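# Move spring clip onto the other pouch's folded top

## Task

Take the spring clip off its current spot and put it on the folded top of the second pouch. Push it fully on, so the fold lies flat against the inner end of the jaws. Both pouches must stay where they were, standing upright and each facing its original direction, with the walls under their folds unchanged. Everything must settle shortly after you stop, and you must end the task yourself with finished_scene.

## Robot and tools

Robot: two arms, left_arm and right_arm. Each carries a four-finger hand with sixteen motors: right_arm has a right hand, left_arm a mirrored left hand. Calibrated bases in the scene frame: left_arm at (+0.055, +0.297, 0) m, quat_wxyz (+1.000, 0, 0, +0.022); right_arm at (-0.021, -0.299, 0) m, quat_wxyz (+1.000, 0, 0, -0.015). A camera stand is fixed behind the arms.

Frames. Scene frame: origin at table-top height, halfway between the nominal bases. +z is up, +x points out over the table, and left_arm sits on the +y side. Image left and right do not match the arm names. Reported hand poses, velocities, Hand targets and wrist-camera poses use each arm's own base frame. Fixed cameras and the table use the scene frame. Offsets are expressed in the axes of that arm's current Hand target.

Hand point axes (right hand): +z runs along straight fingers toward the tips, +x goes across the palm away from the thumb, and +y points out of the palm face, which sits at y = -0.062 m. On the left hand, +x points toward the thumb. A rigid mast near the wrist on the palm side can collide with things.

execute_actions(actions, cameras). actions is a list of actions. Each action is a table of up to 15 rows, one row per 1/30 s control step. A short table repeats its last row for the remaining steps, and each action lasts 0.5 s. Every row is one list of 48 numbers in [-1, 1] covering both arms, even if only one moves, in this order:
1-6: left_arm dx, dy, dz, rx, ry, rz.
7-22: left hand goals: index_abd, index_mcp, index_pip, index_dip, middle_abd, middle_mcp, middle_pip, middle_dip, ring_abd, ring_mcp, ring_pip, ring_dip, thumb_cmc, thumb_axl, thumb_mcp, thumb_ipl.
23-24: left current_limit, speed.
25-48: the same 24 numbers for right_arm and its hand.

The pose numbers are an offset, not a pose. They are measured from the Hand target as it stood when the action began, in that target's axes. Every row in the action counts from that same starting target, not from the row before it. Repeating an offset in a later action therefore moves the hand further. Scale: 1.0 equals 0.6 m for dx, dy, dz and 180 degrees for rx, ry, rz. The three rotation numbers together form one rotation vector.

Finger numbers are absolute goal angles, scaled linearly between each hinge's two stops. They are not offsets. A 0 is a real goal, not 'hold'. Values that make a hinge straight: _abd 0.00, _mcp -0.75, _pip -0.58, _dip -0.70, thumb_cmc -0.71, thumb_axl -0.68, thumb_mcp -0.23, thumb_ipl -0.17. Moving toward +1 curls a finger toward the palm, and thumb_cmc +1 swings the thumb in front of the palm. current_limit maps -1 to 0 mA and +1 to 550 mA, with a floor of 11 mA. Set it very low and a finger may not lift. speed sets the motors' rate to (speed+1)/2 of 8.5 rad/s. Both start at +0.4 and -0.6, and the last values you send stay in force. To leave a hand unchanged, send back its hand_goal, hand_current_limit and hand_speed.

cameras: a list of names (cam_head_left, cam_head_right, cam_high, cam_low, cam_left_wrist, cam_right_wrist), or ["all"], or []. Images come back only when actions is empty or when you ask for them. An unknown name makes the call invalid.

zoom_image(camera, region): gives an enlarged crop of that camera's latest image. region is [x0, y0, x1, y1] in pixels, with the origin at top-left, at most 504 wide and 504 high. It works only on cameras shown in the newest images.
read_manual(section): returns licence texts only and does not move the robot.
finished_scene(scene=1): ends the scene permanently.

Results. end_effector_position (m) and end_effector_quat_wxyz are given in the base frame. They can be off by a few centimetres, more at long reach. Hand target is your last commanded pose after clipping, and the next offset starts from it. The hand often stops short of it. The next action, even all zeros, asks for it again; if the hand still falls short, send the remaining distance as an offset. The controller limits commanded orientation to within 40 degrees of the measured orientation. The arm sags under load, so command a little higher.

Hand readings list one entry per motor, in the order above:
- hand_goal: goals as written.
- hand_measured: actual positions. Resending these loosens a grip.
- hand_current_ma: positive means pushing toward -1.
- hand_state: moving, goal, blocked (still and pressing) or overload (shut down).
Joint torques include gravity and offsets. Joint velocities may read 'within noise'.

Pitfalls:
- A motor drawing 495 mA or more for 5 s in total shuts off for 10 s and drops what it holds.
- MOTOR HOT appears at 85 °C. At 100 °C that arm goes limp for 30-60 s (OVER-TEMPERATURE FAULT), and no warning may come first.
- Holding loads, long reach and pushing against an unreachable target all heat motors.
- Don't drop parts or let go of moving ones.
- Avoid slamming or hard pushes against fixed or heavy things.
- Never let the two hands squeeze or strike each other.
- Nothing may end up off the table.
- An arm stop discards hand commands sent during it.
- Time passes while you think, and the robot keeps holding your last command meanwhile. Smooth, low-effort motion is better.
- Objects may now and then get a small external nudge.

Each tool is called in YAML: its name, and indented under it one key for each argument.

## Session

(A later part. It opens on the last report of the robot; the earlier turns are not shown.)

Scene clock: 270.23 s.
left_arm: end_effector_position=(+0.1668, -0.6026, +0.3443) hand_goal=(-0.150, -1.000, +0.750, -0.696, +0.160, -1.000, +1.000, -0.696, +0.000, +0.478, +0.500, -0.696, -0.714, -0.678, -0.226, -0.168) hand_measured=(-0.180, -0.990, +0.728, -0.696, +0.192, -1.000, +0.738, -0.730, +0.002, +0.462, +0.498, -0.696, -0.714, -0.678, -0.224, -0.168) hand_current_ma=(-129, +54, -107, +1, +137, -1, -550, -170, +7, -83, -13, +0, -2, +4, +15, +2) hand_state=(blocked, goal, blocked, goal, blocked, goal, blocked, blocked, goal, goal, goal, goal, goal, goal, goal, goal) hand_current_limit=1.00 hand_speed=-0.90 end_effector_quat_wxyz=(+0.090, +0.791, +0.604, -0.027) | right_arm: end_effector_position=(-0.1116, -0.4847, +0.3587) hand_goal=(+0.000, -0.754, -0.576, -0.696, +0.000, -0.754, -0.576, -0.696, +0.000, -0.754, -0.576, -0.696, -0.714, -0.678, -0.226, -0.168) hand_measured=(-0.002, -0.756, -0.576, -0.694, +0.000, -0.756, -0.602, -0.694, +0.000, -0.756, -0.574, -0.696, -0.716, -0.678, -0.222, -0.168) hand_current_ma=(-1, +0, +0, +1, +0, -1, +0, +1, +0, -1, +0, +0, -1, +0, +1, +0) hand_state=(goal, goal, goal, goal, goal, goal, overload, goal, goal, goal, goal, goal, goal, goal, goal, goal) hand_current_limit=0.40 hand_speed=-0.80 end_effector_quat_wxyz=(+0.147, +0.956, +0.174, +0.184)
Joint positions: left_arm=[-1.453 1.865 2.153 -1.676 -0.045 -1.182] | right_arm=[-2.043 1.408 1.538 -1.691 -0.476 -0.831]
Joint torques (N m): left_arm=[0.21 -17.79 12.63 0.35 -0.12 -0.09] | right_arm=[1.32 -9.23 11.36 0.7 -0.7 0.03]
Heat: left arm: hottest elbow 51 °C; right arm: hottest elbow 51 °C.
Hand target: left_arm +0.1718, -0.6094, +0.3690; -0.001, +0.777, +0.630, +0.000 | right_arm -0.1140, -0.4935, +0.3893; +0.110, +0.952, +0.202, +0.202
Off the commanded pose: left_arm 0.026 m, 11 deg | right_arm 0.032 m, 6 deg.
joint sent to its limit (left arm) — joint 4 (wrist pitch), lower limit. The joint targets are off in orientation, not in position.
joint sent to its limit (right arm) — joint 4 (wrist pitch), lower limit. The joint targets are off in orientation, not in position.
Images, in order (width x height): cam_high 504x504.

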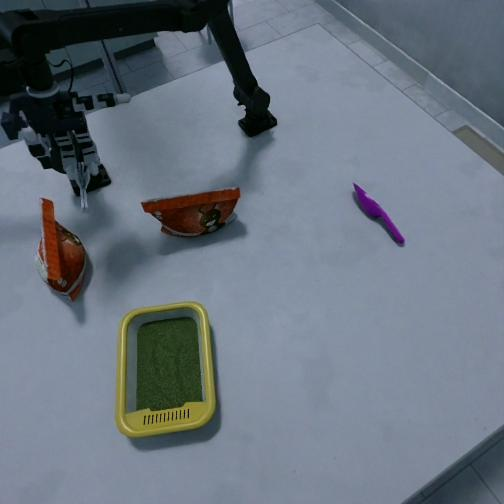

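execute_actions:
  actions:
    - [[0,0,0,0,0,0,0.15,-1.0,0.7,-0.696,-0.25,-1.0,0.85,-0.696,0,0.479,0.5,-0.696,-0.714,-0.678,-0.226,-0.168,0.78,-0.85,0,0,0,0,0,0,0,-0.754,-0.576,-0.696,0,-0.754,-0.576,-0.696,0,-0.754,-0.576,-0.696,-0.714,-0.678,-0.226,-0.168,0.4,-0.8]]
    - [[0,0,0,0,0,0,0.15,-1.0,0.7,-0.696,-0.25,-1.0,0.85,-0.696,0,0.479,0.5,-0.696,-0.714,-0.678,-0.226,-0.168,0.78,-0.85,0,0,0,0,0,0,0,-0.754,-0.576,-0.696,0,-0.754,-0.576,-0.696,0,-0.754,-0.576,-0.696,-0.714,-0.678,-0.226,-0.168,0.4,-0.8]]
  cameras: ["cam_high"]

zoom_image:
  camera: "cam_high"
  region: [64, 160, 104, 215]

Scene clock: 271.73 s.
left_arm: end_effector_position=(+0.1667, -0.6026, +0.3442) hand_goal=(+0.150, -1.000, +0.700, -0.696, -0.250, -1.000, +0.850, -0.696, +0.000, +0.478, +0.500, -0.696, -0.714, -0.678, -0.226, -0.168) hand_measured=(+0.044, -1.000, +0.632, -0.720, -0.238, -0.960, +0.934, -0.660, +0.002, +0.462, +0.498, -0.696, -0.714, -0.678, -0.224, -0.168) hand_current_ma=(-461, -1, -332, -122, +49, +212, +421, +174, +7, -83, -13, +0, -3, +4, +15, +2) hand_state=(blocked, goal, blocked, blocked, goal, blocked, blocked, blocked, goal, goal, goal, goal, goal, goal, goal, goal) hand_current_limit=0.78 hand_speed=-0.85 end_effector_quat_wxyz=(+0.090, +0.791, +0.604, -0.027) | right_arm: end_effector_position=(-0.1116, -0.4847, +0.3587) hand_goal=(+0.000, -0.754, -0.576, -0.696, +0.000, -0.754, -0.576, -0.696, +0.000, -0.754, -0.576, -0.696, -0.714, -0.678, -0.226, -0.168) hand_measured=(-0.002, -0.756, -0.576, -0.694, +0.000, -0.756, -0.602, -0.694, +0.000, -0.756, -0.574, -0.696, -0.716, -0.678, -0.222, -0.168) hand_current_ma=(-1, +0, +0, +1, +0, -1, +0, +1, +0, -1, +0, +0, -1, +0, +1, +0) hand_state=(goal, goal, goal, goal, goal, goal, overload, goal, goal, goal, goal, goal, goal, goal, goal, goal) hand_current_limit=0.40 hand_speed=-0.80 end_effector_quat_wxyz=(+0.147, +0.956, +0.174, +0.184)
Joint positions: left_arm=[-1.453 1.865 2.153 -1.676 -0.045 -1.182] | right_arm=[-2.043 1.408 1.538 -1.691 -0.476 -0.831]
Joint torques (N m): left_arm=[0.26 -17.49 12.64 0.32 -0.14 -0.1] | right_arm=[1.14 -9.47 11.28 0.57 -0.69 0.03]
Heat: left arm: hottest elbow 51 °C; right arm: hottest elbow 51 °C.
Hand target: left_arm +0.1718, -0.6094, +0.3690; -0.001, +0.777, +0.630, +0.000 | right_arm -0.1140, -0.4935, +0.3893; +0.110, +0.952, +0.202, +0.202
Off the commanded pose: left_arm 0.026 m, 11 deg | right_arm 0.032 m, 6 deg.
joint sent to its limit (left arm) — joint 4 (wrist pitch), lower limit. The joint targets are off in orientation, not in position.
joint sent to its limit (right arm) — joint 4 (wrist pitch), lower limit. The joint targets are off in orientation, not in position.
Images, in order (width x height): cam_high 504x504.

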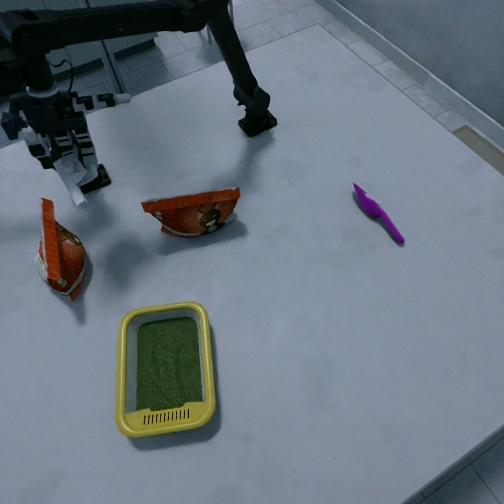

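Scaled by 9.164 from the camera's 504x504 image, which has a finer 720x720 frame.

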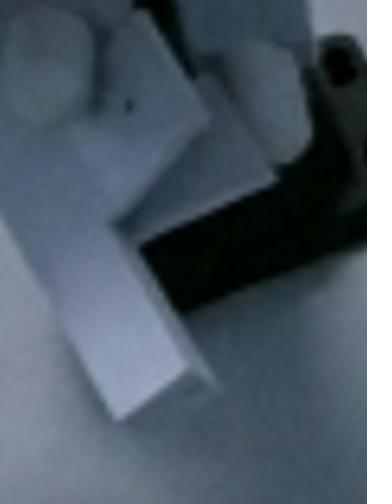

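execute_actions:
  actions:
    - [[0,0,0,0,0,0,0.0,-1.0,0.74,-0.696,-0.05,-1.0,0.74,-0.696,0,0.479,0.5,-0.696,-0.714,-0.678,-0.226,-0.168,0.78,-0.93,0,0,0,0,0,0,0,-0.754,-0.576,-0.696,0,-0.754,-0.576,-0.696,0,-0.754,-0.576,-0.696,-0.714,-0.678,-0.226,-0.168,0.4,-0.8]]
    - [[0,0,0,0,0,0,-0.1,-1.0,0.78,-0.696,0.05,-1.0,0.7,-0.696,0,0.479,0.5,-0.696,-0.714,-0.678,-0.226,-0.168,0.78,-0.95,0,0,0,0,0,0,0,-0.754,-0.576,-0.696,0,-0.754,-0.576,-0.696,0,-0.754,-0.576,-0.696,-0.714,-0.678,-0.226,-0.168,0.4,-0.8]]
    - [[0,0,0,0,0,0,-0.15,-1.0,0.78,-0.696,0.13,-1.0,0.67,-0.696,0,0.479,0.5,-0.696,-0.714,-0.678,-0.226,-0.168,0.78,-0.95,0,0,0,0,0,0,0,-0.754,-0.576,-0.696,0,-0.754,-0.576,-0.696,0,-0.754,-0.576,-0.696,-0.714,-0.678,-0.226,-0.168,0.4,-0.8]]
  cameras: ["cam_high"]

zoom_image:
  camera: "cam_high"
  region: [64, 160, 104, 215]

Scene clock: 274.20 s.
left_arm: end_effector_position=(+0.1666, -0.6026, +0.3442) hand_goal=(-0.150, -1.000, +0.780, -0.696, +0.130, -1.000, +0.670, -0.696, +0.000, +0.478, +0.500, -0.696, -0.714, -0.678, -0.226, -0.168) hand_measured=(-0.178, -0.994, +0.774, -0.700, +0.158, -1.000, +0.642, -0.706, +0.002, +0.462, +0.498, -0.696, -0.714, -0.678, -0.224, -0.168) hand_current_ma=(-120, +33, -32, -18, +123, +0, -142, -50, +7, -83, -13, +0, -3, +4, +15, +2) hand_state=(blocked, goal, goal, goal, blocked, goal, blocked, goal, goal, goal, goal, goal, goal, goal, goal, goal) hand_current_limit=0.78 hand_speed=-0.95 end_effector_quat_wxyz=(+0.090, +0.791, +0.605, -0.027) | right_arm: end_effector_position=(-0.1116, -0.4847, +0.3587) hand_goal=(+0.000, -0.754, -0.576, -0.696, +0.000, -0.754, -0.576, -0.696, +0.000, -0.754, -0.576, -0.696, -0.714, -0.678, -0.226, -0.168) hand_measured=(-0.002, -0.756, -0.576, -0.694, +0.000, -0.756, -0.602, -0.694, +0.000, -0.756, -0.574, -0.696, -0.716, -0.678, -0.222, -0.168) hand_current_ma=(-1, +0, +0, +1, +0, -1, +0, +1, +0, -1, +0, +0, -1, +0, +1, +0) hand_state=(goal, goal, goal, goal, goal, goal, overload, goal, goal, goal, goal, goal, goal, goal, goal, goal) hand_current_limit=0.40 hand_speed=-0.80 end_effector_quat_wxyz=(+0.147, +0.956, +0.174, +0.184)
Joint positions: left_arm=[-1.453 1.865 2.153 -1.676 -0.044 -1.183] | right_arm=[-2.043 1.408 1.538 -1.691 -0.476 -0.831]
Joint torques (N m): left_arm=[0.32 -17.55 12.67 0.35 -0.18 -0.08] | right_arm=[1.32 -8.76 11.33 0.62 -0.68 0.02]
Heat: left arm: hottest elbow 51 °C; right arm: hottest elbow 51 °C.
Hand target: left_arm +0.1718, -0.6094, +0.3690; -0.001, +0.777, +0.630, +0.000 | right_arm -0.1140, -0.4935, +0.3893; +0.110, +0.952, +0.202, +0.202
Off the commanded pose: left_arm 0.026 m, 11 deg | right_arm 0.032 m, 6 deg.
joint sent to its limit (left arm) — joint 4 (wrist pitch), lower limit. The joint targets are off in orientation, not in position.
joint sent to its limit (right arm) — joint 4 (wrist pitch), lower limit. The joint targets are off in orientation, not in position.
Images, in order (width x height): cam_high 504x504.

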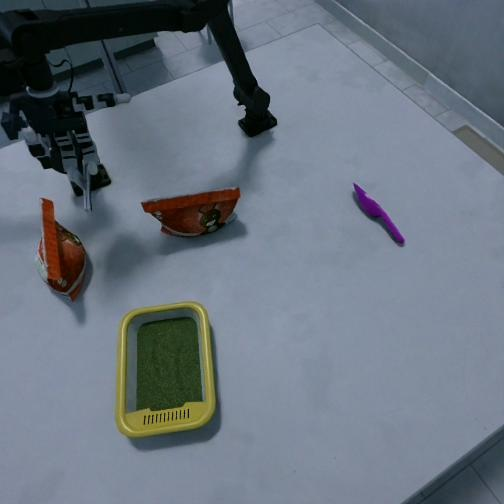

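Scaled by 9.164 from the camera's 504x504 image, which has a finer 720x720 frame.

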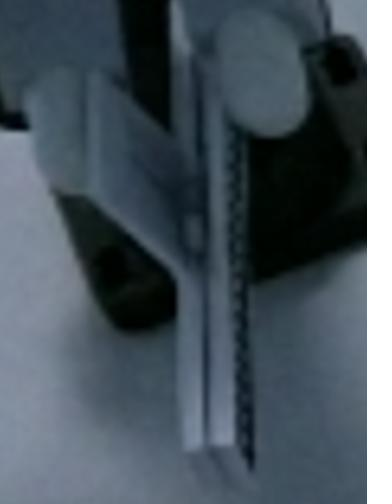

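execute_actions:
  actions:
    - [[0,0,0,0,0,0,-0.05,-1.0,0.95,-0.696,0.05,-1.0,0.67,-0.696,0,0.479,0.5,-0.696,-0.714,-0.678,-0.226,-0.168,0.78,-0.9,0,0,0,0,0,0,0,-0.754,-0.576,-0.696,0,-0.754,-0.576,-0.696,0,-0.754,-0.576,-0.696,-0.714,-0.678,-0.226,-0.168,0.4,-0.8]]
    - [[0,0,0,0,0,0,0.0,-1.0,1.0,-0.696,0.0,-1.0,0.7,-0.696,0,0.479,0.5,-0.696,-0.714,-0.678,-0.226,-0.168,0.78,-0.9,0,0,0,0,0,0,0,-0.754,-0.576,-0.696,0,-0.754,-0.576,-0.696,0,-0.754,-0.576,-0.696,-0.714,-0.678,-0.226,-0.168,0.4,-0.8]]
  cameras: ["cam_high"]

zoom_image:
  camera: "cam_high"
  region: [64, 160, 104, 215]

Scene clock: 275.97 s.
left_arm: end_effector_position=(+0.1666, -0.6026, +0.3442) hand_goal=(+0.000, -1.000, +1.000, -0.696, +0.000, -1.000, +0.700, -0.696, +0.000, +0.478, +0.500, -0.696, -0.714, -0.678, -0.226, -0.168) hand_measured=(-0.002, -0.992, +0.998, -0.694, +0.010, -1.000, +0.676, -0.706, +0.002, +0.462, +0.498, -0.696, -0.714, -0.678, -0.224, -0.168) hand_current_ma=(-10, +41, -12, +5, +45, +0, -115, -47, +7, -83, -13, +0, -3, +4, +15, +2) hand_state=(goal, goal, goal, goal, goal, goal, blocked, goal, goal, goal, goal, goal, goal, goal, goal, goal) hand_current_limit=0.78 hand_speed=-0.90 end_effector_quat_wxyz=(+0.090, +0.791, +0.605, -0.027) | right_arm: end_effector_position=(-0.1116, -0.4847, +0.3587) hand_goal=(+0.000, -0.754, -0.576, -0.696, +0.000, -0.754, -0.576, -0.696, +0.000, -0.754, -0.576, -0.696, -0.714, -0.678, -0.226, -0.168) hand_measured=(-0.002, -0.756, -0.576, -0.694, +0.000, -0.756, -0.602, -0.694, +0.000, -0.756, -0.574, -0.696, -0.716, -0.678, -0.222, -0.168) hand_current_ma=(-1, +0, +0, +1, +0, -1, +0, +1, +0, -1, +0, +0, -1, +0, +1, +0) hand_state=(goal, goal, goal, goal, goal, goal, overload, goal, goal, goal, goal, goal, goal, goal, goal, goal) hand_current_limit=0.40 hand_speed=-0.80 end_effector_quat_wxyz=(+0.147, +0.956, +0.174, +0.184)
Joint positions: left_arm=[-1.453 1.865 2.153 -1.676 -0.044 -1.183] | right_arm=[-2.043 1.408 1.538 -1.691 -0.476 -0.831]
Joint torques (N m): left_arm=[0.21 -17.61 12.66 0.36 -0.17 -0.09] | right_arm=[1.73 -8.7 11.23 0.57 -0.69 0]
Heat: left arm: hottest elbow 51 °C; right arm: hottest elbow 51 °C.
Hand target: left_arm +0.1718, -0.6094, +0.3690; -0.001, +0.777, +0.630, +0.000 | right_arm -0.1140, -0.4935, +0.3893; +0.110, +0.952, +0.202, +0.202
Off the commanded pose: left_arm 0.026 m, 11 deg | right_arm 0.032 m, 6 deg.
joint sent to its limit (left arm) — joint 4 (wrist pitch), lower limit. The joint targets are off in orientation, not in position.
joint sent to its limit (right arm) — joint 4 (wrist pitch), lower limit. The joint targets are off in orientation, not in position.
Images, in order (width x height): cam_high 504x504.

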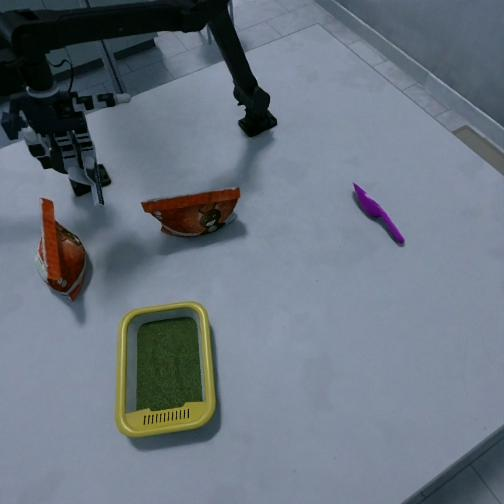

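Scaled by 9.164 from the camera's 504x504 image, which has a finer 720x720 frame.

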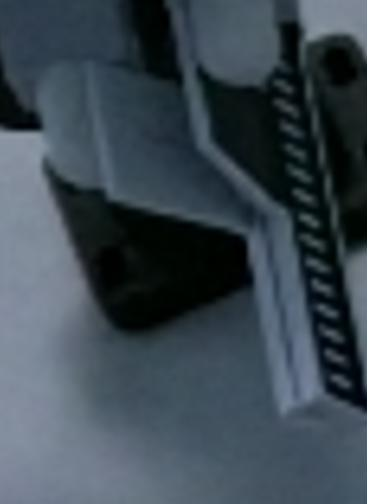

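execute_actions:
  actions:
    - [[0,0,0,0,0,0,-0.1,-1.0,1.0,-0.696,-0.2,-1.0,0.85,-0.696,0,0.479,0.5,-0.696,-0.714,-0.678,-0.226,-0.168,0.78,-0.9,0,0,0,0,0,0,0,-0.754,-0.576,-0.696,0,-0.754,-0.576,-0.696,0,-0.754,-0.576,-0.696,-0.714,-0.678,-0.226,-0.168,0.4,-0.8]]
    - [[0,0,0,0,0,0,-0.15,-1.0,1.0,-0.696,-0.3,-1.0,0.9,-0.696,0,0.479,0.5,-0.696,-0.714,-0.678,-0.226,-0.168,0.78,-0.9,0,0,0,0,0,0,0,-0.754,-0.576,-0.696,0,-0.754,-0.576,-0.696,0,-0.754,-0.576,-0.696,-0.714,-0.678,-0.226,-0.168,0.4,-0.8]]
  cameras: ["cam_high"]

zoom_image:
  camera: "cam_high"
  region: [64, 160, 104, 215]

Scene clock: 277.57 s.
left_arm: end_effector_position=(+0.1666, -0.6026, +0.3442) hand_goal=(-0.150, -1.000, +1.000, -0.696, -0.300, -1.000, +0.900, -0.696, +0.000, +0.478, +0.500, -0.696, -0.714, -0.678, -0.226, -0.168) hand_measured=(-0.106, -0.954, +1.000, -0.678, -0.204, -1.000, +0.706, -0.716, +0.002, +0.462, +0.498, -0.696, -0.714, -0.678, -0.224, -0.168) hand_current_ma=(+187, +246, +2, +86, +421, -2, -490, -100, +7, -83, -13, +0, -3, +4, +15, +2) hand_state=(blocked, blocked, goal, goal, blocked, goal, blocked, blocked, goal, goal, goal, goal, goal, goal, goal, goal) hand_current_limit=0.78 hand_speed=-0.90 end_effector_quat_wxyz=(+0.090, +0.791, +0.605, -0.027) | right_arm: end_effector_position=(-0.1116, -0.4847, +0.3587) hand_goal=(+0.000, -0.754, -0.576, -0.696, +0.000, -0.754, -0.576, -0.696, +0.000, -0.754, -0.576, -0.696, -0.714, -0.678, -0.226, -0.168) hand_measured=(-0.002, -0.756, -0.576, -0.694, +0.000, -0.756, -0.602, -0.694, +0.000, -0.756, -0.574, -0.696, -0.716, -0.678, -0.222, -0.168) hand_current_ma=(-1, +0, +0, +1, +0, -1, +0, +1, +0, -1, +0, +0, -1, +0, +1, +0) hand_state=(goal, goal, goal, goal, goal, goal, overload, goal, goal, goal, goal, goal, goal, goal, goal, goal) hand_current_limit=0.40 hand_speed=-0.80 end_effector_quat_wxyz=(+0.147, +0.956, +0.174, +0.184)
Joint positions: left_arm=[-1.453 1.865 2.153 -1.676 -0.044 -1.183] | right_arm=[-2.043 1.408 1.538 -1.691 -0.476 -0.831]
Joint torques (N m): left_arm=[0.15 -17.67 12.63 0.36 -0.18 -0.09] | right_arm=[2.08 -9.17 11.3 0.53 -0.73 0.03]
Heat: left arm: hottest elbow 51 °C; right arm: hottest elbow 51 °C.
Hand target: left_arm +0.1718, -0.6094, +0.3690; -0.001, +0.777, +0.630, +0.000 | right_arm -0.1140, -0.4935, +0.3893; +0.110, +0.952, +0.202, +0.202
Off the commanded pose: left_arm 0.026 m, 11 deg | right_arm 0.032 m, 6 deg.
joint sent to its limit (left arm) — joint 4 (wrist pitch), lower limit. The joint targets are off in orientation, not in position.
joint sent to its limit (right arm) — joint 4 (wrist pitch), lower limit. The joint targets are off in orientation, not in position.
Images, in order (width x height): cam_high 504x504.

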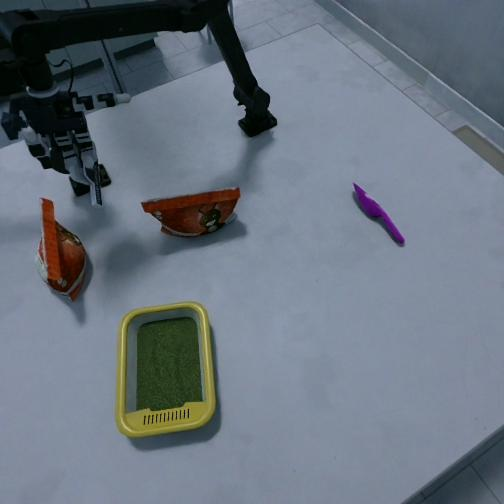

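Scaled by 9.164 from the camera's 504x504 image, which has a finer 720x720 frame.

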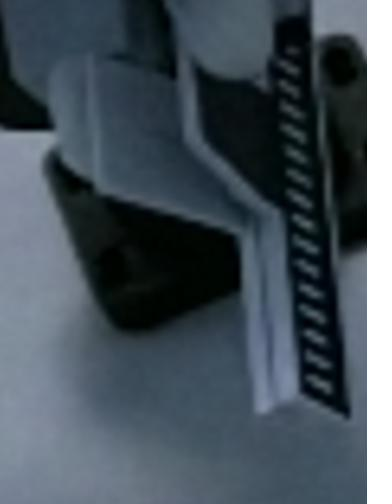

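execute_actions:
  actions:
    - [[0,0,0,0,0,0,-0.2,-1.0,1.0,-0.696,-0.35,-1.0,1.0,-0.696,0,0.479,0.5,-0.696,-0.714,-0.678,-0.226,-0.168,1.0,-0.9,0,0,0,0,0,0,0,-0.754,-0.576,-0.696,0,-0.754,-0.576,-0.696,0,-0.754,-0.576,-0.696,-0.714,-0.678,-0.226,-0.168,0.4,-0.8]]
    - [[0,0,0,0,0,0,-0.2,-1.0,1.0,-0.696,-0.35,-1.0,0.9,-0.696,0,0.479,0.5,-0.696,-0.714,-0.678,-0.226,-0.168,0.78,-0.9,0,0,0,0,0,0,0,-0.754,-0.576,-0.696,0,-0.754,-0.576,-0.696,0,-0.754,-0.576,-0.696,-0.714,-0.678,-0.226,-0.168,0.4,-0.8]]
  cameras: ["cam_high","cam_left_wrist"]

zoom_image:
  camera: "cam_high"
  region: [64, 160, 104, 215]

Scene clock: 279.00 s.
left_arm: end_effector_position=(+0.1666, -0.6026, +0.3442) hand_goal=(-0.200, -1.000, +1.000, -0.696, -0.350, -1.000, +0.900, -0.696, +0.000, +0.478, +0.500, -0.696, -0.714, -0.678, -0.226, -0.168) hand_measured=(-0.146, -0.942, +1.000, -0.676, -0.240, -1.000, +0.706, -0.718, +0.002, +0.462, +0.498, -0.696, -0.714, -0.678, -0.224, -0.168) hand_current_ma=(+232, +305, +2, +99, +482, -2, -490, -112, +7, -83, -13, +0, -3, +4, +15, +2) hand_state=(blocked, blocked, goal, blocked, blocked, goal, blocked, blocked, goal, goal, goal, goal, goal, goal, goal, goal) hand_current_limit=0.78 hand_speed=-0.90 end_effector_quat_wxyz=(+0.090, +0.791, +0.605, -0.027) | right_arm: end_effector_position=(-0.1116, -0.4847, +0.3587) hand_goal=(+0.000, -0.754, -0.576, -0.696, +0.000, -0.754, -0.576, -0.696, +0.000, -0.754, -0.576, -0.696, -0.714, -0.678, -0.226, -0.168) hand_measured=(-0.002, -0.756, -0.576, -0.694, +0.000, -0.756, -0.602, -0.694, +0.000, -0.756, -0.574, -0.696, -0.716, -0.678, -0.222, -0.168) hand_current_ma=(-1, +0, +0, +1, +0, -1, +0, +1, +0, -1, +0, +0, -1, +0, +1, +0) hand_state=(goal, goal, goal, goal, goal, goal, overload, goal, goal, goal, goal, goal, goal, goal, goal, goal) hand_current_limit=0.40 hand_speed=-0.80 end_effector_quat_wxyz=(+0.147, +0.956, +0.174, +0.184)
Joint positions: left_arm=[-1.453 1.865 2.153 -1.676 -0.044 -1.183] | right_arm=[-2.043 1.408 1.538 -1.691 -0.476 -0.831]
Joint torques (N m): left_arm=[0.26 -17.61 12.66 0.35 -0.18 -0.09] | right_arm=[1.67 -8.7 11.33 0.46 -0.66 -0.01]
Heat: left arm: hottest elbow 51 °C; right arm: hottest elbow 51 °C.
Hand target: left_arm +0.1718, -0.6094, +0.3690; -0.001, +0.777, +0.630, +0.000 | right_arm -0.1140, -0.4935, +0.3893; +0.110, +0.952, +0.202, +0.202
Off the commanded pose: left_arm 0.026 m, 11 deg | right_arm 0.032 m, 6 deg.
joint sent to its limit (left arm) — joint 4 (wrist pitch), lower limit. The joint targets are off in orientation, not in position.
joint sent to its limit (right arm) — joint 4 (wrist pitch), lower limit. The joint targets are off in orientation, not in position.
Images, in order (width x height): cam_high 504x504, cam_left_wrist 504x504.

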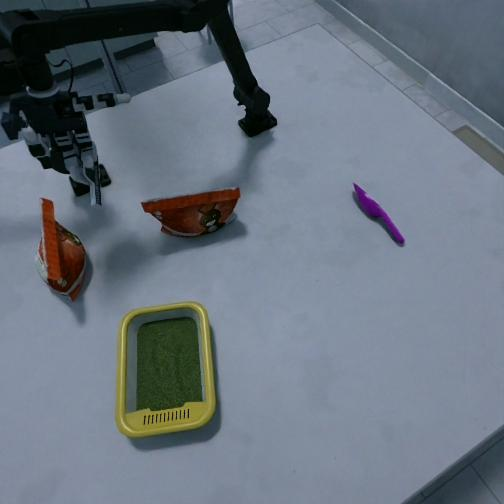

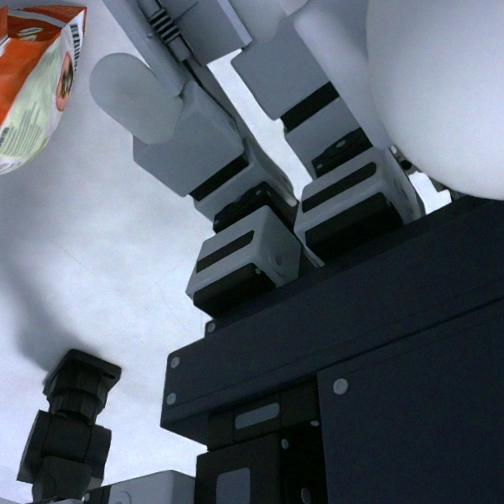

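Scaled by 9.164 from the camera's 504x504 image, which has a finer 720x720 frame.

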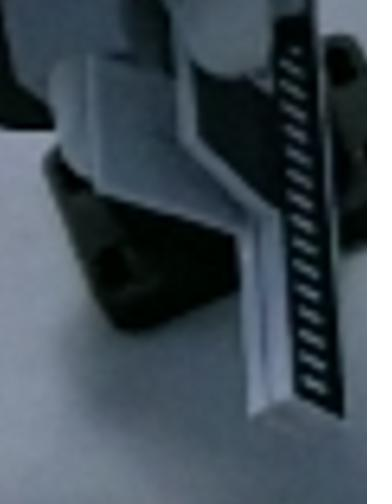

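execute_actions:
  actions:
    - [[0,0,0,0,0,0,-0.05,-1.0,0.9,-0.696,0.0,-1.0,0.8,-0.696,0,0.479,0.5,-0.696,-0.714,-0.678,-0.226,-0.168,0.78,-0.9,0,0,0,0,0,0,0,-0.754,-0.576,-0.696,0,-0.754,-0.576,-0.696,0,-0.754,-0.576,-0.696,-0.714,-0.678,-0.226,-0.168,0.4,-0.8]]
    - [[0,0,0,0,0,0,-0.12,-1.0,0.83,-0.696,0.12,-1.0,0.8,-0.696,0,0.479,0.5,-0.696,-0.714,-0.678,-0.226,-0.168,0.78,-0.9,0,0,0,0,0,0,0,-0.754,-0.576,-0.696,0,-0.754,-0.576,-0.696,0,-0.754,-0.576,-0.696,-0.714,-0.678,-0.226,-0.168,0.4,-0.8]]
    - [[0,0,0,0,0,0,-0.15,-1.0,0.83,-0.696,0.15,-1.0,1.0,-0.696,0,0.479,0.5,-0.696,-0.714,-0.678,-0.226,-0.168,1.0,-0.9,0,0,0,0,0,0,0,-0.754,-0.576,-0.696,0,-0.754,-0.576,-0.696,0,-0.754,-0.576,-0.696,-0.714,-0.678,-0.226,-0.168,0.4,-0.8]]
    - [[0,0,0,0,0,0,-0.15,-1.0,0.83,-0.696,0.15,-1.0,0.78,-0.696,0,0.479,0.5,-0.696,-0.714,-0.678,-0.226,-0.168,0.78,-0.9,0,0,0,0,0,0,0,-0.754,-0.576,-0.696,0,-0.754,-0.576,-0.696,0,-0.754,-0.576,-0.696,-0.714,-0.678,-0.226,-0.168,0.4,-0.8]]
  cameras: ["cam_high"]

zoom_image:
  camera: "cam_high"
  region: [64, 160, 104, 215]

Scene clock: 281.90 s.
left_arm: end_effector_position=(+0.1666, -0.6026, +0.3442) hand_goal=(-0.150, -1.000, +0.830, -0.696, +0.150, -1.000, +0.780, -0.696, +0.000, +0.478, +0.500, -0.696, -0.714, -0.678, -0.226, -0.168) hand_measured=(-0.142, -0.964, +0.886, -0.676, +0.166, -1.000, +0.716, -0.728, +0.002, +0.462, +0.498, -0.696, -0.714, -0.678, -0.224, -0.168) hand_current_ma=(+36, +187, +272, +99, +72, -2, -318, -160, +7, -83, -13, +0, -3, +4, +15, +2) hand_state=(goal, blocked, blocked, blocked, goal, goal, blocked, blocked, goal, goal, goal, goal, goal, goal, goal, goal) hand_current_limit=0.78 hand_speed=-0.90 end_effector_quat_wxyz=(+0.090, +0.791, +0.605, -0.027) | right_arm: end_effector_position=(-0.1116, -0.4847, +0.3587) hand_goal=(+0.000, -0.754, -0.576, -0.696, +0.000, -0.754, -0.576, -0.696, +0.000, -0.754, -0.576, -0.696, -0.714, -0.678, -0.226, -0.168) hand_measured=(-0.002, -0.756, -0.576, -0.694, +0.000, -0.756, -0.602, -0.694, +0.000, -0.756, -0.574, -0.696, -0.716, -0.678, -0.222, -0.168) hand_current_ma=(-1, +0, +0, +1, +0, -1, +0, +1, +0, -1, +0, +0, -1, +0, +1, +0) hand_state=(goal, goal, goal, goal, goal, goal, overload, goal, goal, goal, goal, goal, goal, goal, goal, goal) hand_current_limit=0.40 hand_speed=-0.80 end_effector_quat_wxyz=(+0.147, +0.956, +0.174, +0.184)
Joint positions: left_arm=[-1.453 1.865 2.153 -1.676 -0.044 -1.183] | right_arm=[-2.043 1.408 1.538 -1.691 -0.476 -0.831]
Joint torques (N m): left_arm=[0.15 -17.67 12.68 0.35 -0.17 -0.08] | right_arm=[1.38 -8.7 11.3 0.49 -0.69 0]
Heat: left arm: hottest elbow 52 °C; right arm: hottest elbow 51 °C.
Hand target: left_arm +0.1718, -0.6094, +0.3690; -0.001, +0.777, +0.630, +0.000 | right_arm -0.1140, -0.4935, +0.3893; +0.110, +0.952, +0.202, +0.202
Off the commanded pose: left_arm 0.026 m, 11 deg | right_arm 0.032 m, 6 deg.
joint sent to its limit (left arm) — joint 4 (wrist pitch), lower limit. The joint targets are off in orientation, not in position.
joint sent to its limit (right arm) — joint 4 (wrist pitch), lower limit. The joint targets are off in orientation, not in position.
Images, in order (width x height): cam_high 504x504.

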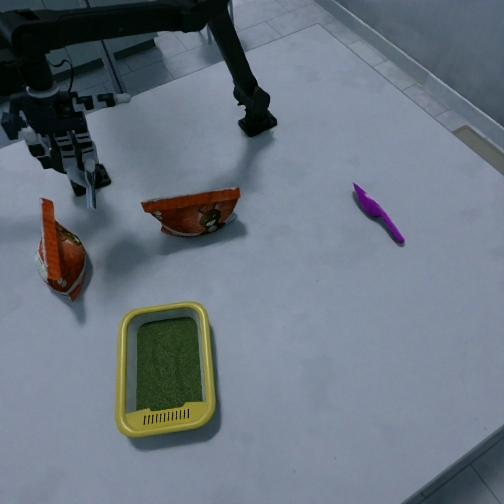

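Scaled by 9.164 from the camera's 504x504 image, which has a finer 720x720 frame.

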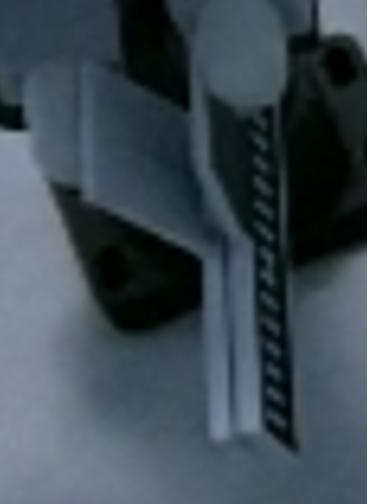

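execute_actions:
  actions:
    - [[0,0,0,0,0,0,-0.17,-1.0,0.76,-0.696,0.17,-1.0,0.8,-0.696,0,0.479,0.5,-0.696,-0.714,-0.678,-0.226,-0.168,0.78,-0.9,0,0,0,0,0,0,0,-0.754,-0.576,-0.696,0,-0.754,-0.576,-0.696,0,-0.754,-0.576,-0.696,-0.714,-0.678,-0.226,-0.168,0.4,-0.8]]
    - [[0,0,0,0,0,0,0.2,-1.0,0.74,-0.696,-0.3,-1.0,0.8,-0.696,0,0.479,0.5,-0.696,-0.714,-0.678,-0.226,-0.168,0.78,-0.8,0,0,0,0,0,0,0,-0.754,-0.576,-0.696,0,-0.754,-0.576,-0.696,0,-0.754,-0.576,-0.696,-0.714,-0.678,-0.226,-0.168,0.4,-0.8]]
    - [[0,0,0,0,0,0,0.2,-1.0,0.74,-0.696,-0.3,-1.0,0.8,-0.696,0,0.479,0.5,-0.696,-0.714,-0.678,-0.226,-0.168,0.78,-0.8,0,0,0,0,0,0,0,-0.754,-0.576,-0.696,0,-0.754,-0.576,-0.696,0,-0.754,-0.576,-0.696,-0.714,-0.678,-0.226,-0.168,0.4,-0.8]]
  cameras: ["cam_high"]

zoom_image:
  camera: "cam_high"
  region: [64, 160, 104, 215]

Scene clock: 284.03 s.
left_arm: end_effector_position=(+0.1666, -0.6026, +0.3442) hand_goal=(+0.200, -1.000, +0.740, -0.696, -0.300, -1.000, +0.800, -0.696, +0.000, +0.478, +0.500, -0.696, -0.714, -0.678, -0.226, -0.168) hand_measured=(+0.176, -0.966, +0.840, -0.666, +0.022, -1.000, +0.684, -0.746, +0.002, +0.462, +0.498, -0.696, -0.714, -0.678, -0.224, -0.168) hand_current_ma=(-106, +180, +489, +152, +489, -2, -490, -249, +7, -83, -13, +0, -3, +4, +15, +2) hand_state=(blocked, blocked, blocked, blocked, blocked, goal, blocked, blocked, goal, goal, goal, goal, goal, goal, goal, goal) hand_current_limit=0.78 hand_speed=-0.80 end_effector_quat_wxyz=(+0.090, +0.791, +0.605, -0.027) | right_arm: end_effector_position=(-0.1116, -0.4847, +0.3587) hand_goal=(+0.000, -0.754, -0.576, -0.696, +0.000, -0.754, -0.576, -0.696, +0.000, -0.754, -0.576, -0.696, -0.714, -0.678, -0.226, -0.168) hand_measured=(-0.002, -0.756, -0.576, -0.694, +0.000, -0.756, -0.602, -0.694, +0.000, -0.756, -0.574, -0.696, -0.716, -0.678, -0.222, -0.168) hand_current_ma=(-1, +0, +0, +1, +0, -1, +0, +1, +0, -1, +0, +0, -1, +0, +1, +0) hand_state=(goal, goal, goal, goal, goal, goal, overload, goal, goal, goal, goal, goal, goal, goal, goal, goal) hand_current_limit=0.40 hand_speed=-0.80 end_effector_quat_wxyz=(+0.147, +0.956, +0.174, +0.184)
Joint positions: left_arm=[-1.453 1.865 2.153 -1.676 -0.044 -1.183] | right_arm=[-2.043 1.408 1.538 -1.691 -0.476 -0.831]
Joint torques (N m): left_arm=[0.09 -17.73 12.67 0.34 -0.17 -0.08] | right_arm=[1.9 -8.94 11.28 0.55 -0.66 -0.02]
Heat: left arm: hottest elbow 52 °C; right arm: hottest elbow 51 °C.
Hand target: left_arm +0.1718, -0.6094, +0.3690; -0.001, +0.777, +0.630, +0.000 | right_arm -0.1140, -0.4935, +0.3893; +0.110, +0.952, +0.202, +0.202
Off the commanded pose: left_arm 0.026 m, 11 deg | right_arm 0.032 m, 6 deg.
joint sent to its limit (left arm) — joint 4 (wrist pitch), lower limit. The joint targets are off in orientation, not in position.
joint sent to its limit (right arm) — joint 4 (wrist pitch), lower limit. The joint targets are off in orientation, not in position.
Images, in order (width x height): cam_high 504x504.

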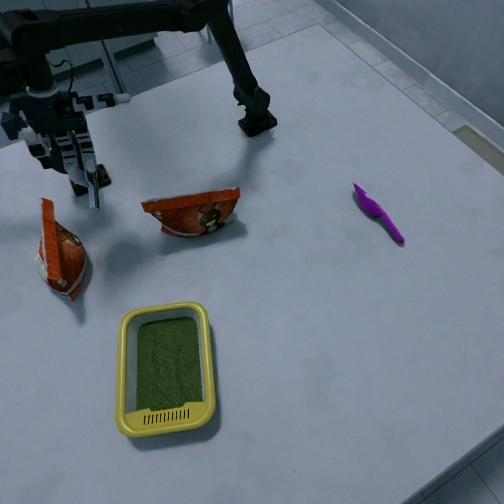

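Scaled by 9.164 from the camera's 504x504 image, which has a finer 720x720 frame.

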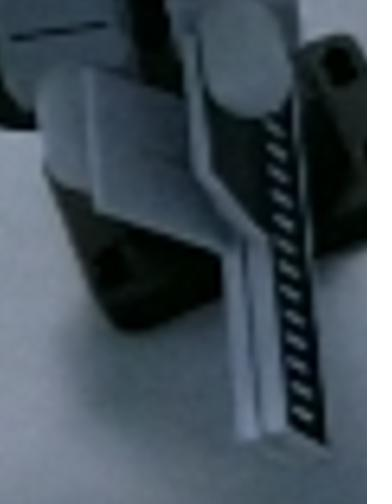

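execute_actions:
  actions:
    - [[-0.0673,0.004,0.0667,-0.0366,-0.1107,0.0015,0.2,-1.0,0.74,-0.696,-0.3,-1.0,0.8,-0.696,0,0.479,0.5,-0.696,-0.714,-0.678,-0.226,-0.168,0.78,-0.8,0,0,0,0,0,0,0,-0.754,-0.576,-0.696,0,-0.754,-0.576,-0.696,0,-0.754,-0.576,-0.696,-0.714,-0.678,-0.226,-0.168,0.4,-0.8]]
    - [[-0.0637,0.0092,0.042,0,0,0,0.2,-1.0,0.74,-0.696,-0.3,-1.0,0.8,-0.696,0,0.479,0.5,-0.696,-0.714,-0.678,-0.226,-0.168,0.78,-0.8,0,0,0,0,0,0,0,-0.754,-0.576,-0.696,0,-0.754,-0.576,-0.696,0,-0.754,-0.576,-0.696,-0.714,-0.678,-0.226,-0.168,0.4,-0.8]]
  cameras: ["cam_high","cam_low"]

zoom_image:
  camera: "cam_high"
  region: [20, 140, 120, 260]

zoom_image:
  camera: "cam_low"
  region: [260, 100, 370, 210]

Scene clock: 287.13 s.
left_arm: end_effector_position=(+0.1688, -0.6876, +0.2787) hand_goal=(+0.200, -1.000, +0.740, -0.696, -0.300, -1.000, +0.800, -0.696, +0.000, +0.478, +0.500, -0.696, -0.714, -0.678, -0.226, -0.168) hand_measured=(+0.176, -0.966, +0.842, -0.666, +0.018, -1.000, +0.684, -0.746, +0.002, +0.462, +0.498, -0.696, -0.714, -0.678, -0.224, -0.168) hand_current_ma=(-106, +180, +489, +152, +489, -2, -490, -249, +7, -80, -13, +0, -3, +4, +15, +2) hand_state=(blocked, blocked, blocked, blocked, blocked, goal, blocked, blocked, goal, goal, goal, goal, goal, goal, goal, goal) hand_current_limit=0.78 hand_speed=-0.80 end_effector_quat_wxyz=(+0.124, +0.772, +0.618, -0.080) | right_arm: end_effector_position=(-0.1116, -0.4847, +0.3587) hand_goal=(+0.000, -0.754, -0.576, -0.696, +0.000, -0.754, -0.576, -0.696, +0.000, -0.754, -0.576, -0.696, -0.714, -0.678, -0.226, -0.168) hand_measured=(-0.002, -0.756, -0.576, -0.694, +0.000, -0.756, -0.602, -0.694, +0.000, -0.756, -0.574, -0.696, -0.716, -0.678, -0.222, -0.168) hand_current_ma=(-1, +0, +0, +1, +0, -1, +0, +1, +0, -1, +0, +0, -1, +0, +1, +0) hand_state=(goal, goal, goal, goal, goal, goal, overload, goal, goal, goal, goal, goal, goal, goal, goal, goal) hand_current_limit=0.40 hand_speed=-0.80 end_effector_quat_wxyz=(+0.147, +0.956, +0.174, +0.184)
Joint positions: left_arm=[-1.453 2.025 2.216 -1.467 0.004 -1.232] | right_arm=[-2.043 1.408 1.538 -1.691 -0.476 -0.831]
Joint torques (N m): left_arm=[-0.85 -22.07 12.68 0.4 -0.24 -0.07] | right_arm=[1.73 -8.59 11.21 0.5 -0.67 -0.04]
Heat: left arm: hottest elbow 52 °C; right arm: hottest elbow 51 °C.
Hand target: left_arm +0.1637, -0.6944, +0.3189; +0.153, +0.766, +0.617, -0.098 | right_arm -0.1140, -0.4935, +0.3893; +0.110, +0.952, +0.202, +0.202
Off the commanded pose: left_arm 0.041 m, 4 deg | right_arm 0.032 m, 6 deg.
joint sent to its limit (right arm) — joint 4 (wrist pitch), lower limit. The joint targets are off in orientation, not in position.
Images, in order (width x height): cam_high 504x504, cam_low 504x504.

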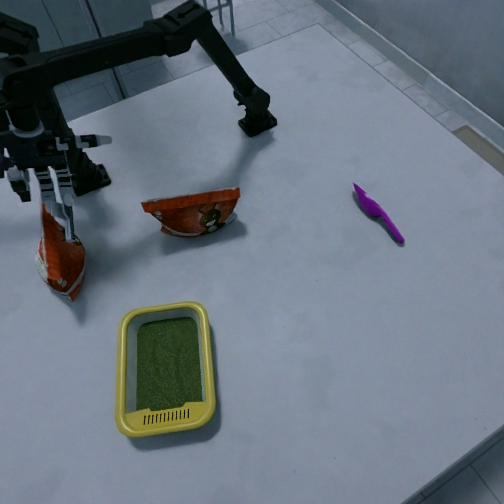

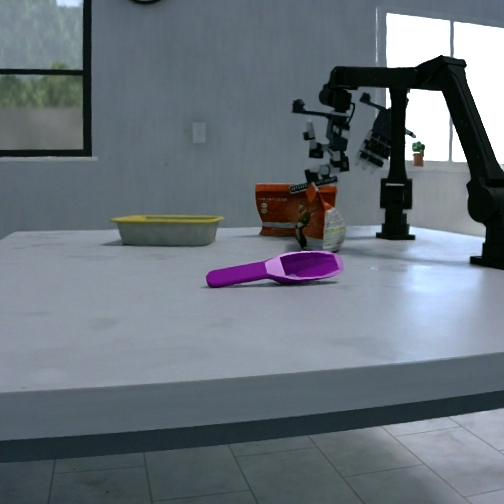

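Scaled by 4.200 from the camera's 504x504 image, which has a finer 720x720 frame.

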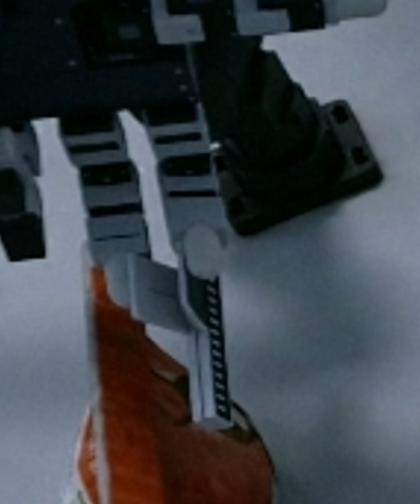

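Scaled by 4.582 from the camera's 504x504 image, which has a finer 720x720 frame.

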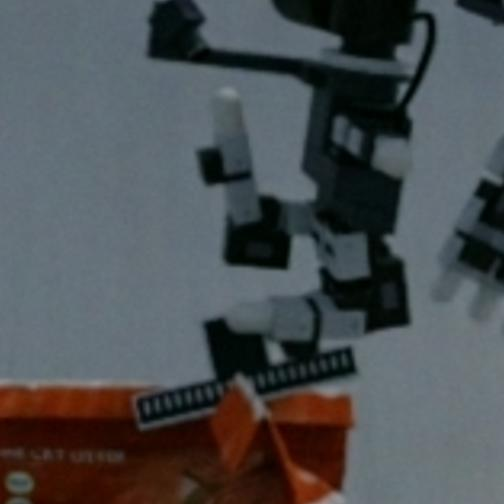

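execute_actions:
  actions:
    - [[-0.017,0.0057,-0.0467,-0.0722,0,0,0.2,-1.0,0.74,-0.696,-0.3,-1.0,0.8,-0.696,0,0.479,0.5,-0.696,-0.714,-0.678,-0.226,-0.168,0.78,-0.8,0,0,0,0,0,0,0,-0.754,-0.576,-0.696,0,-0.754,-0.576,-0.696,0,-0.754,-0.576,-0.696,-0.714,-0.678,-0.226,-0.168,0.4,-0.8]]
  cameras: ["cam_high","cam_low"]

zoom_image:
  camera: "cam_high"
  region: [20, 140, 120, 260]

zoom_image:
  camera: "cam_low"
  region: [260, 100, 370, 210]

Scene clock: 288.27 s.
left_arm: end_effector_position=(+0.1650, -0.6890, +0.3125) hand_goal=(+0.200, -1.000, +0.740, -0.696, -0.300, -1.000, +0.800, -0.696, +0.000, +0.478, +0.500, -0.696, -0.714, -0.678, -0.226, -0.168) hand_measured=(+0.176, -0.966, +0.842, -0.666, +0.016, -1.000, +0.684, -0.746, +0.002, +0.462, +0.498, -0.696, -0.714, -0.678, -0.224, -0.168) hand_current_ma=(-106, +180, +489, +152, +489, -2, -489, -249, +7, -80, -12, +0, -3, +4, +15, +2) hand_state=(blocked, blocked, blocked, blocked, blocked, goal, blocked, blocked, goal, goal, goal, goal, goal, goal, goal, goal) hand_current_limit=0.78 hand_speed=-0.80 end_effector_quat_wxyz=(+0.205, +0.756, +0.621, -0.005) | right_arm: end_effector_position=(-0.1116, -0.4847, +0.3587) hand_goal=(+0.000, -0.754, -0.576, -0.696, +0.000, -0.754, -0.576, -0.696, +0.000, -0.754, -0.576, -0.696, -0.714, -0.678, -0.226, -0.168) hand_measured=(-0.002, -0.756, -0.576, -0.694, +0.000, -0.756, -0.602, -0.694, +0.000, -0.756, -0.574, -0.696, -0.716, -0.678, -0.222, -0.168) hand_current_ma=(-1, +0, +0, +1, +0, -1, +0, +1, +0, -1, +0, +0, -1, +0, +1, +0) hand_state=(goal, goal, goal, goal, goal, goal, overload, goal, goal, goal, goal, goal, goal, goal, goal, goal) hand_current_limit=0.40 hand_speed=-0.80 end_effector_quat_wxyz=(+0.147, +0.956, +0.174, +0.184)
Joint positions: left_arm=[-1.513 2.012 2.216 -1.429 -0.231 -1.276] | right_arm=[-2.043 1.408 1.538 -1.691 -0.476 -0.831]
Joint torques (N m): left_arm=[-0.38 -21.83 11.69 1.4 -0.61 -0.05] | right_arm=[1.49 -9.11 11.41 0.39 -0.69 0.02]
Heat: left arm: hottest elbow 51 °C; right arm: hottest elbow 51 °C.
Hand target: left_arm +0.1637, -0.6943, +0.3489; +0.238, +0.743, +0.625, -0.028 | right_arm -0.1140, -0.4935, +0.3893; +0.110, +0.952, +0.202, +0.202
Off the commanded pose: left_arm 0.037 m, 5 deg | right_arm 0.032 m, 6 deg.
joint sent to its limit (right arm) — joint 4 (wrist pitch), lower limit. The joint targets are off in orientation, not in position.
Images, in order (width x height): cam_high 504x504, cam_low 504x504.

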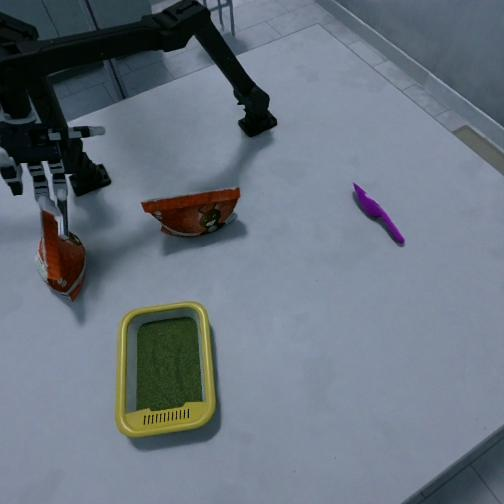

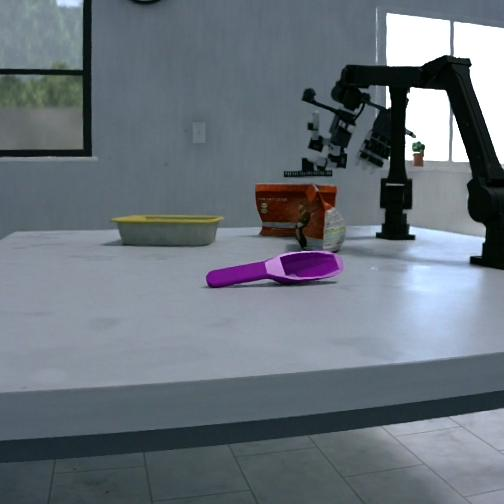

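Scaled by 4.200 from the camera's 504x504 image, which has a finer 720x720 frame.

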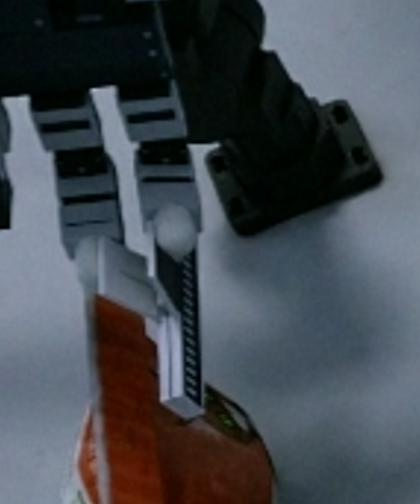

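Scaled by 4.582 from the camera's 504x504 image, which has a finer 720x720 frame.

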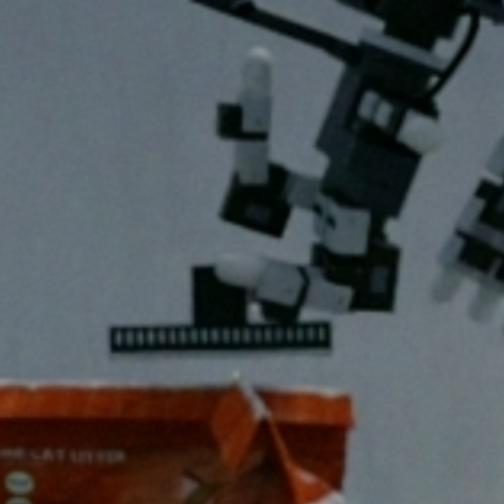

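execute_actions:
  actions: []
  cameras: ["cam_high","cam_low","cam_head_left","cam_left_wrist"]

zoom_image:
  camera: "cam_high"
  region: [20, 140, 120, 260]

zoom_image:
  camera: "cam_low"
  region: [240, 80, 400, 220]

Scene clock: 289.60 s.
left_arm: end_effector_position=(+0.1650, -0.6890, +0.3125) hand_goal=(+0.200, -1.000, +0.740, -0.696, -0.300, -1.000, +0.800, -0.696, +0.000, +0.478, +0.500, -0.696, -0.714, -0.678, -0.226, -0.168) hand_measured=(+0.176, -0.966, +0.842, -0.666, +0.016, -1.000, +0.684, -0.746, +0.002, +0.462, +0.498, -0.696, -0.714, -0.678, -0.224, -0.168) hand_current_ma=(-106, +180, +489, +152, +489, -2, -490, -249, +7, -80, -12, +0, -3, +4, +15, +2) hand_state=(blocked, blocked, blocked, blocked, blocked, goal, blocked, blocked, goal, goal, goal, goal, goal, goal, goal, goal) hand_current_limit=0.78 hand_speed=-0.80 end_effector_quat_wxyz=(+0.205, +0.756, +0.621, -0.005) | right_arm: end_effector_position=(-0.1116, -0.4847, +0.3587) hand_goal=(+0.000, -0.754, -0.576, -0.696, +0.000, -0.754, -0.576, -0.696, +0.000, -0.754, -0.576, -0.696, -0.714, -0.678, -0.226, -0.168) hand_measured=(-0.002, -0.756, -0.576, -0.694, +0.000, -0.756, -0.602, -0.694, +0.000, -0.756, -0.574, -0.696, -0.716, -0.678, -0.222, -0.168) hand_current_ma=(-1, +0, +0, +1, +0, -1, +0, +1, +0, -1, +0, +0, -1, +0, +1, +0) hand_state=(goal, goal, goal, goal, goal, goal, overload, goal, goal, goal, goal, goal, goal, goal, goal, goal) hand_current_limit=0.40 hand_speed=-0.80 end_effector_quat_wxyz=(+0.147, +0.956, +0.174, +0.184)
Joint positions: left_arm=[-1.513 2.012 2.216 -1.429 -0.231 -1.277] | right_arm=[-2.043 1.408 1.538 -1.691 -0.476 -0.831]
Joint velocities: within noise
Joint torques (N m): left_arm=[-0.56 -21.89 11.67 1.36 -0.61 -0.06] | right_arm=[1.79 -9.23 11.21 0.55 -0.69 0.01]
Heat: left arm: hottest elbow 51 °C; right arm: hottest elbow 51 °C.
Hand target: left_arm +0.1637, -0.6943, +0.3489; +0.238, +0.743, +0.625, -0.028 | right_arm -0.1140, -0.4935, +0.3893; +0.110, +0.952, +0.202, +0.202
Off the commanded pose: left_arm 0.037 m, 5 deg | right_arm 0.032 m, 6 deg.
Images, in order (width x height): cam_head_left 504x504, cam_high 504x504, cam_low 504x504, cam_left_wrist 504x504.

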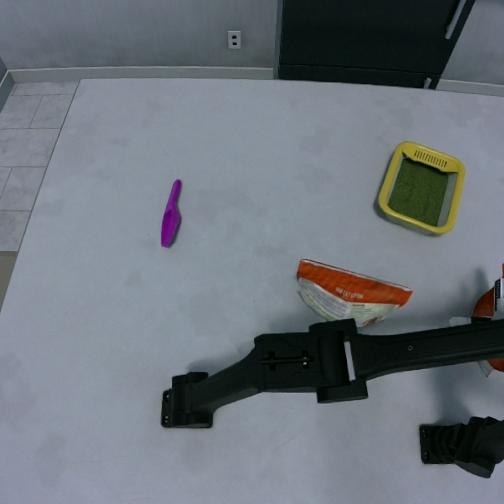

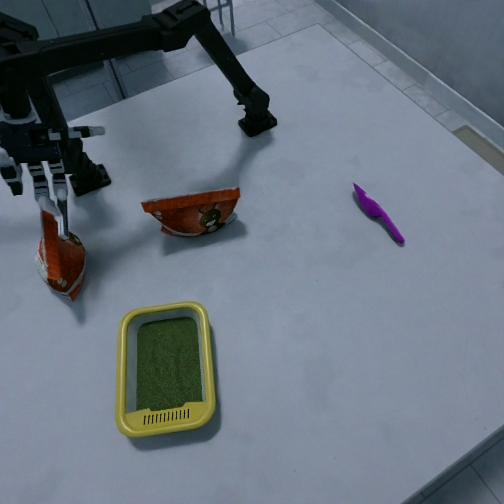

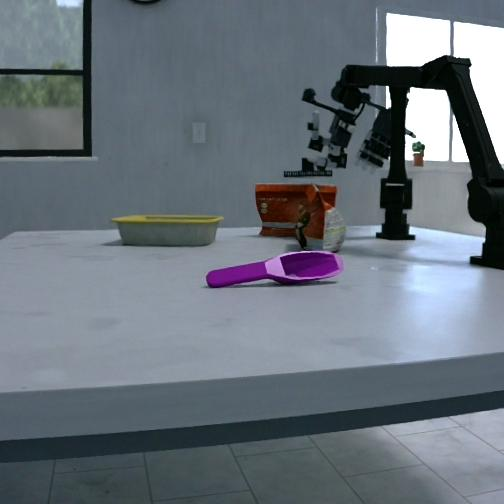

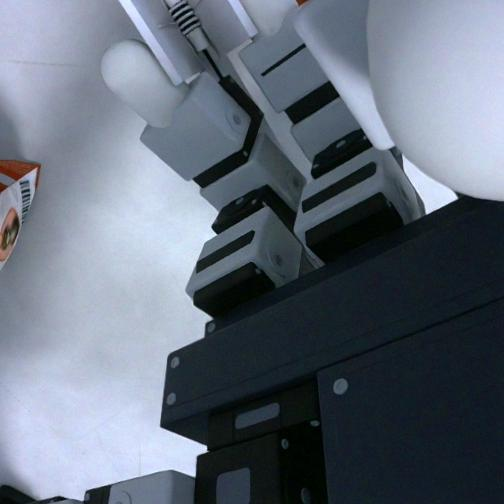

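Scaled by 4.200 from the camera's 504x504 image, which has a finer 720x720 frame.

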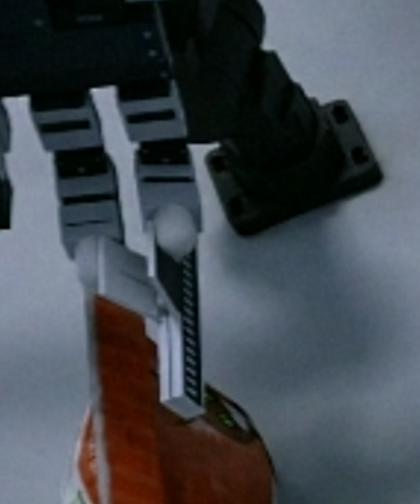

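Scaled by 3.150 from the camera's 504x504 image, which has a finer 720x720 frame.

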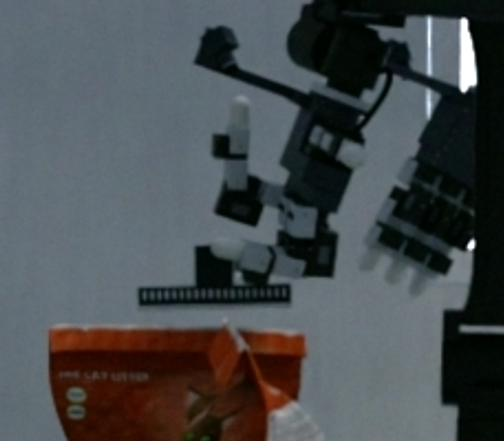

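zoom_image:
  camera: "cam_high"
  region: [30, 190, 90, 310]

Scaled by 4.200 from the camera's 504x504 image, which has a finer 720x720 frame.

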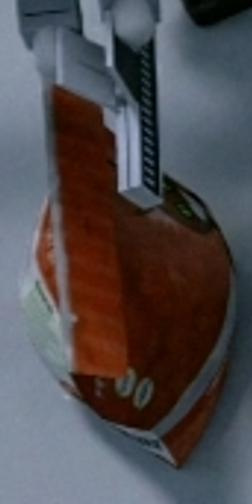

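zoom_image:
  camera: "cam_high"
  region: [35, 190, 85, 245]

zoom_image:
  camera: "cam_low"
  region: [275, 150, 345, 200]

Scaled by 9.164 from the camera's 504x504 image, which has a finer 720x720 frame.

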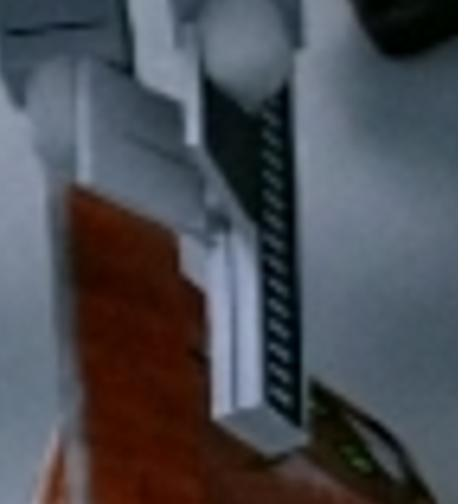

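Scaled by 7.200 from the camera's 504x504 image, which has a finer 720x720 frame.

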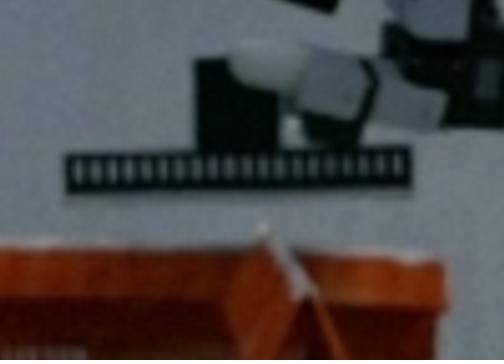

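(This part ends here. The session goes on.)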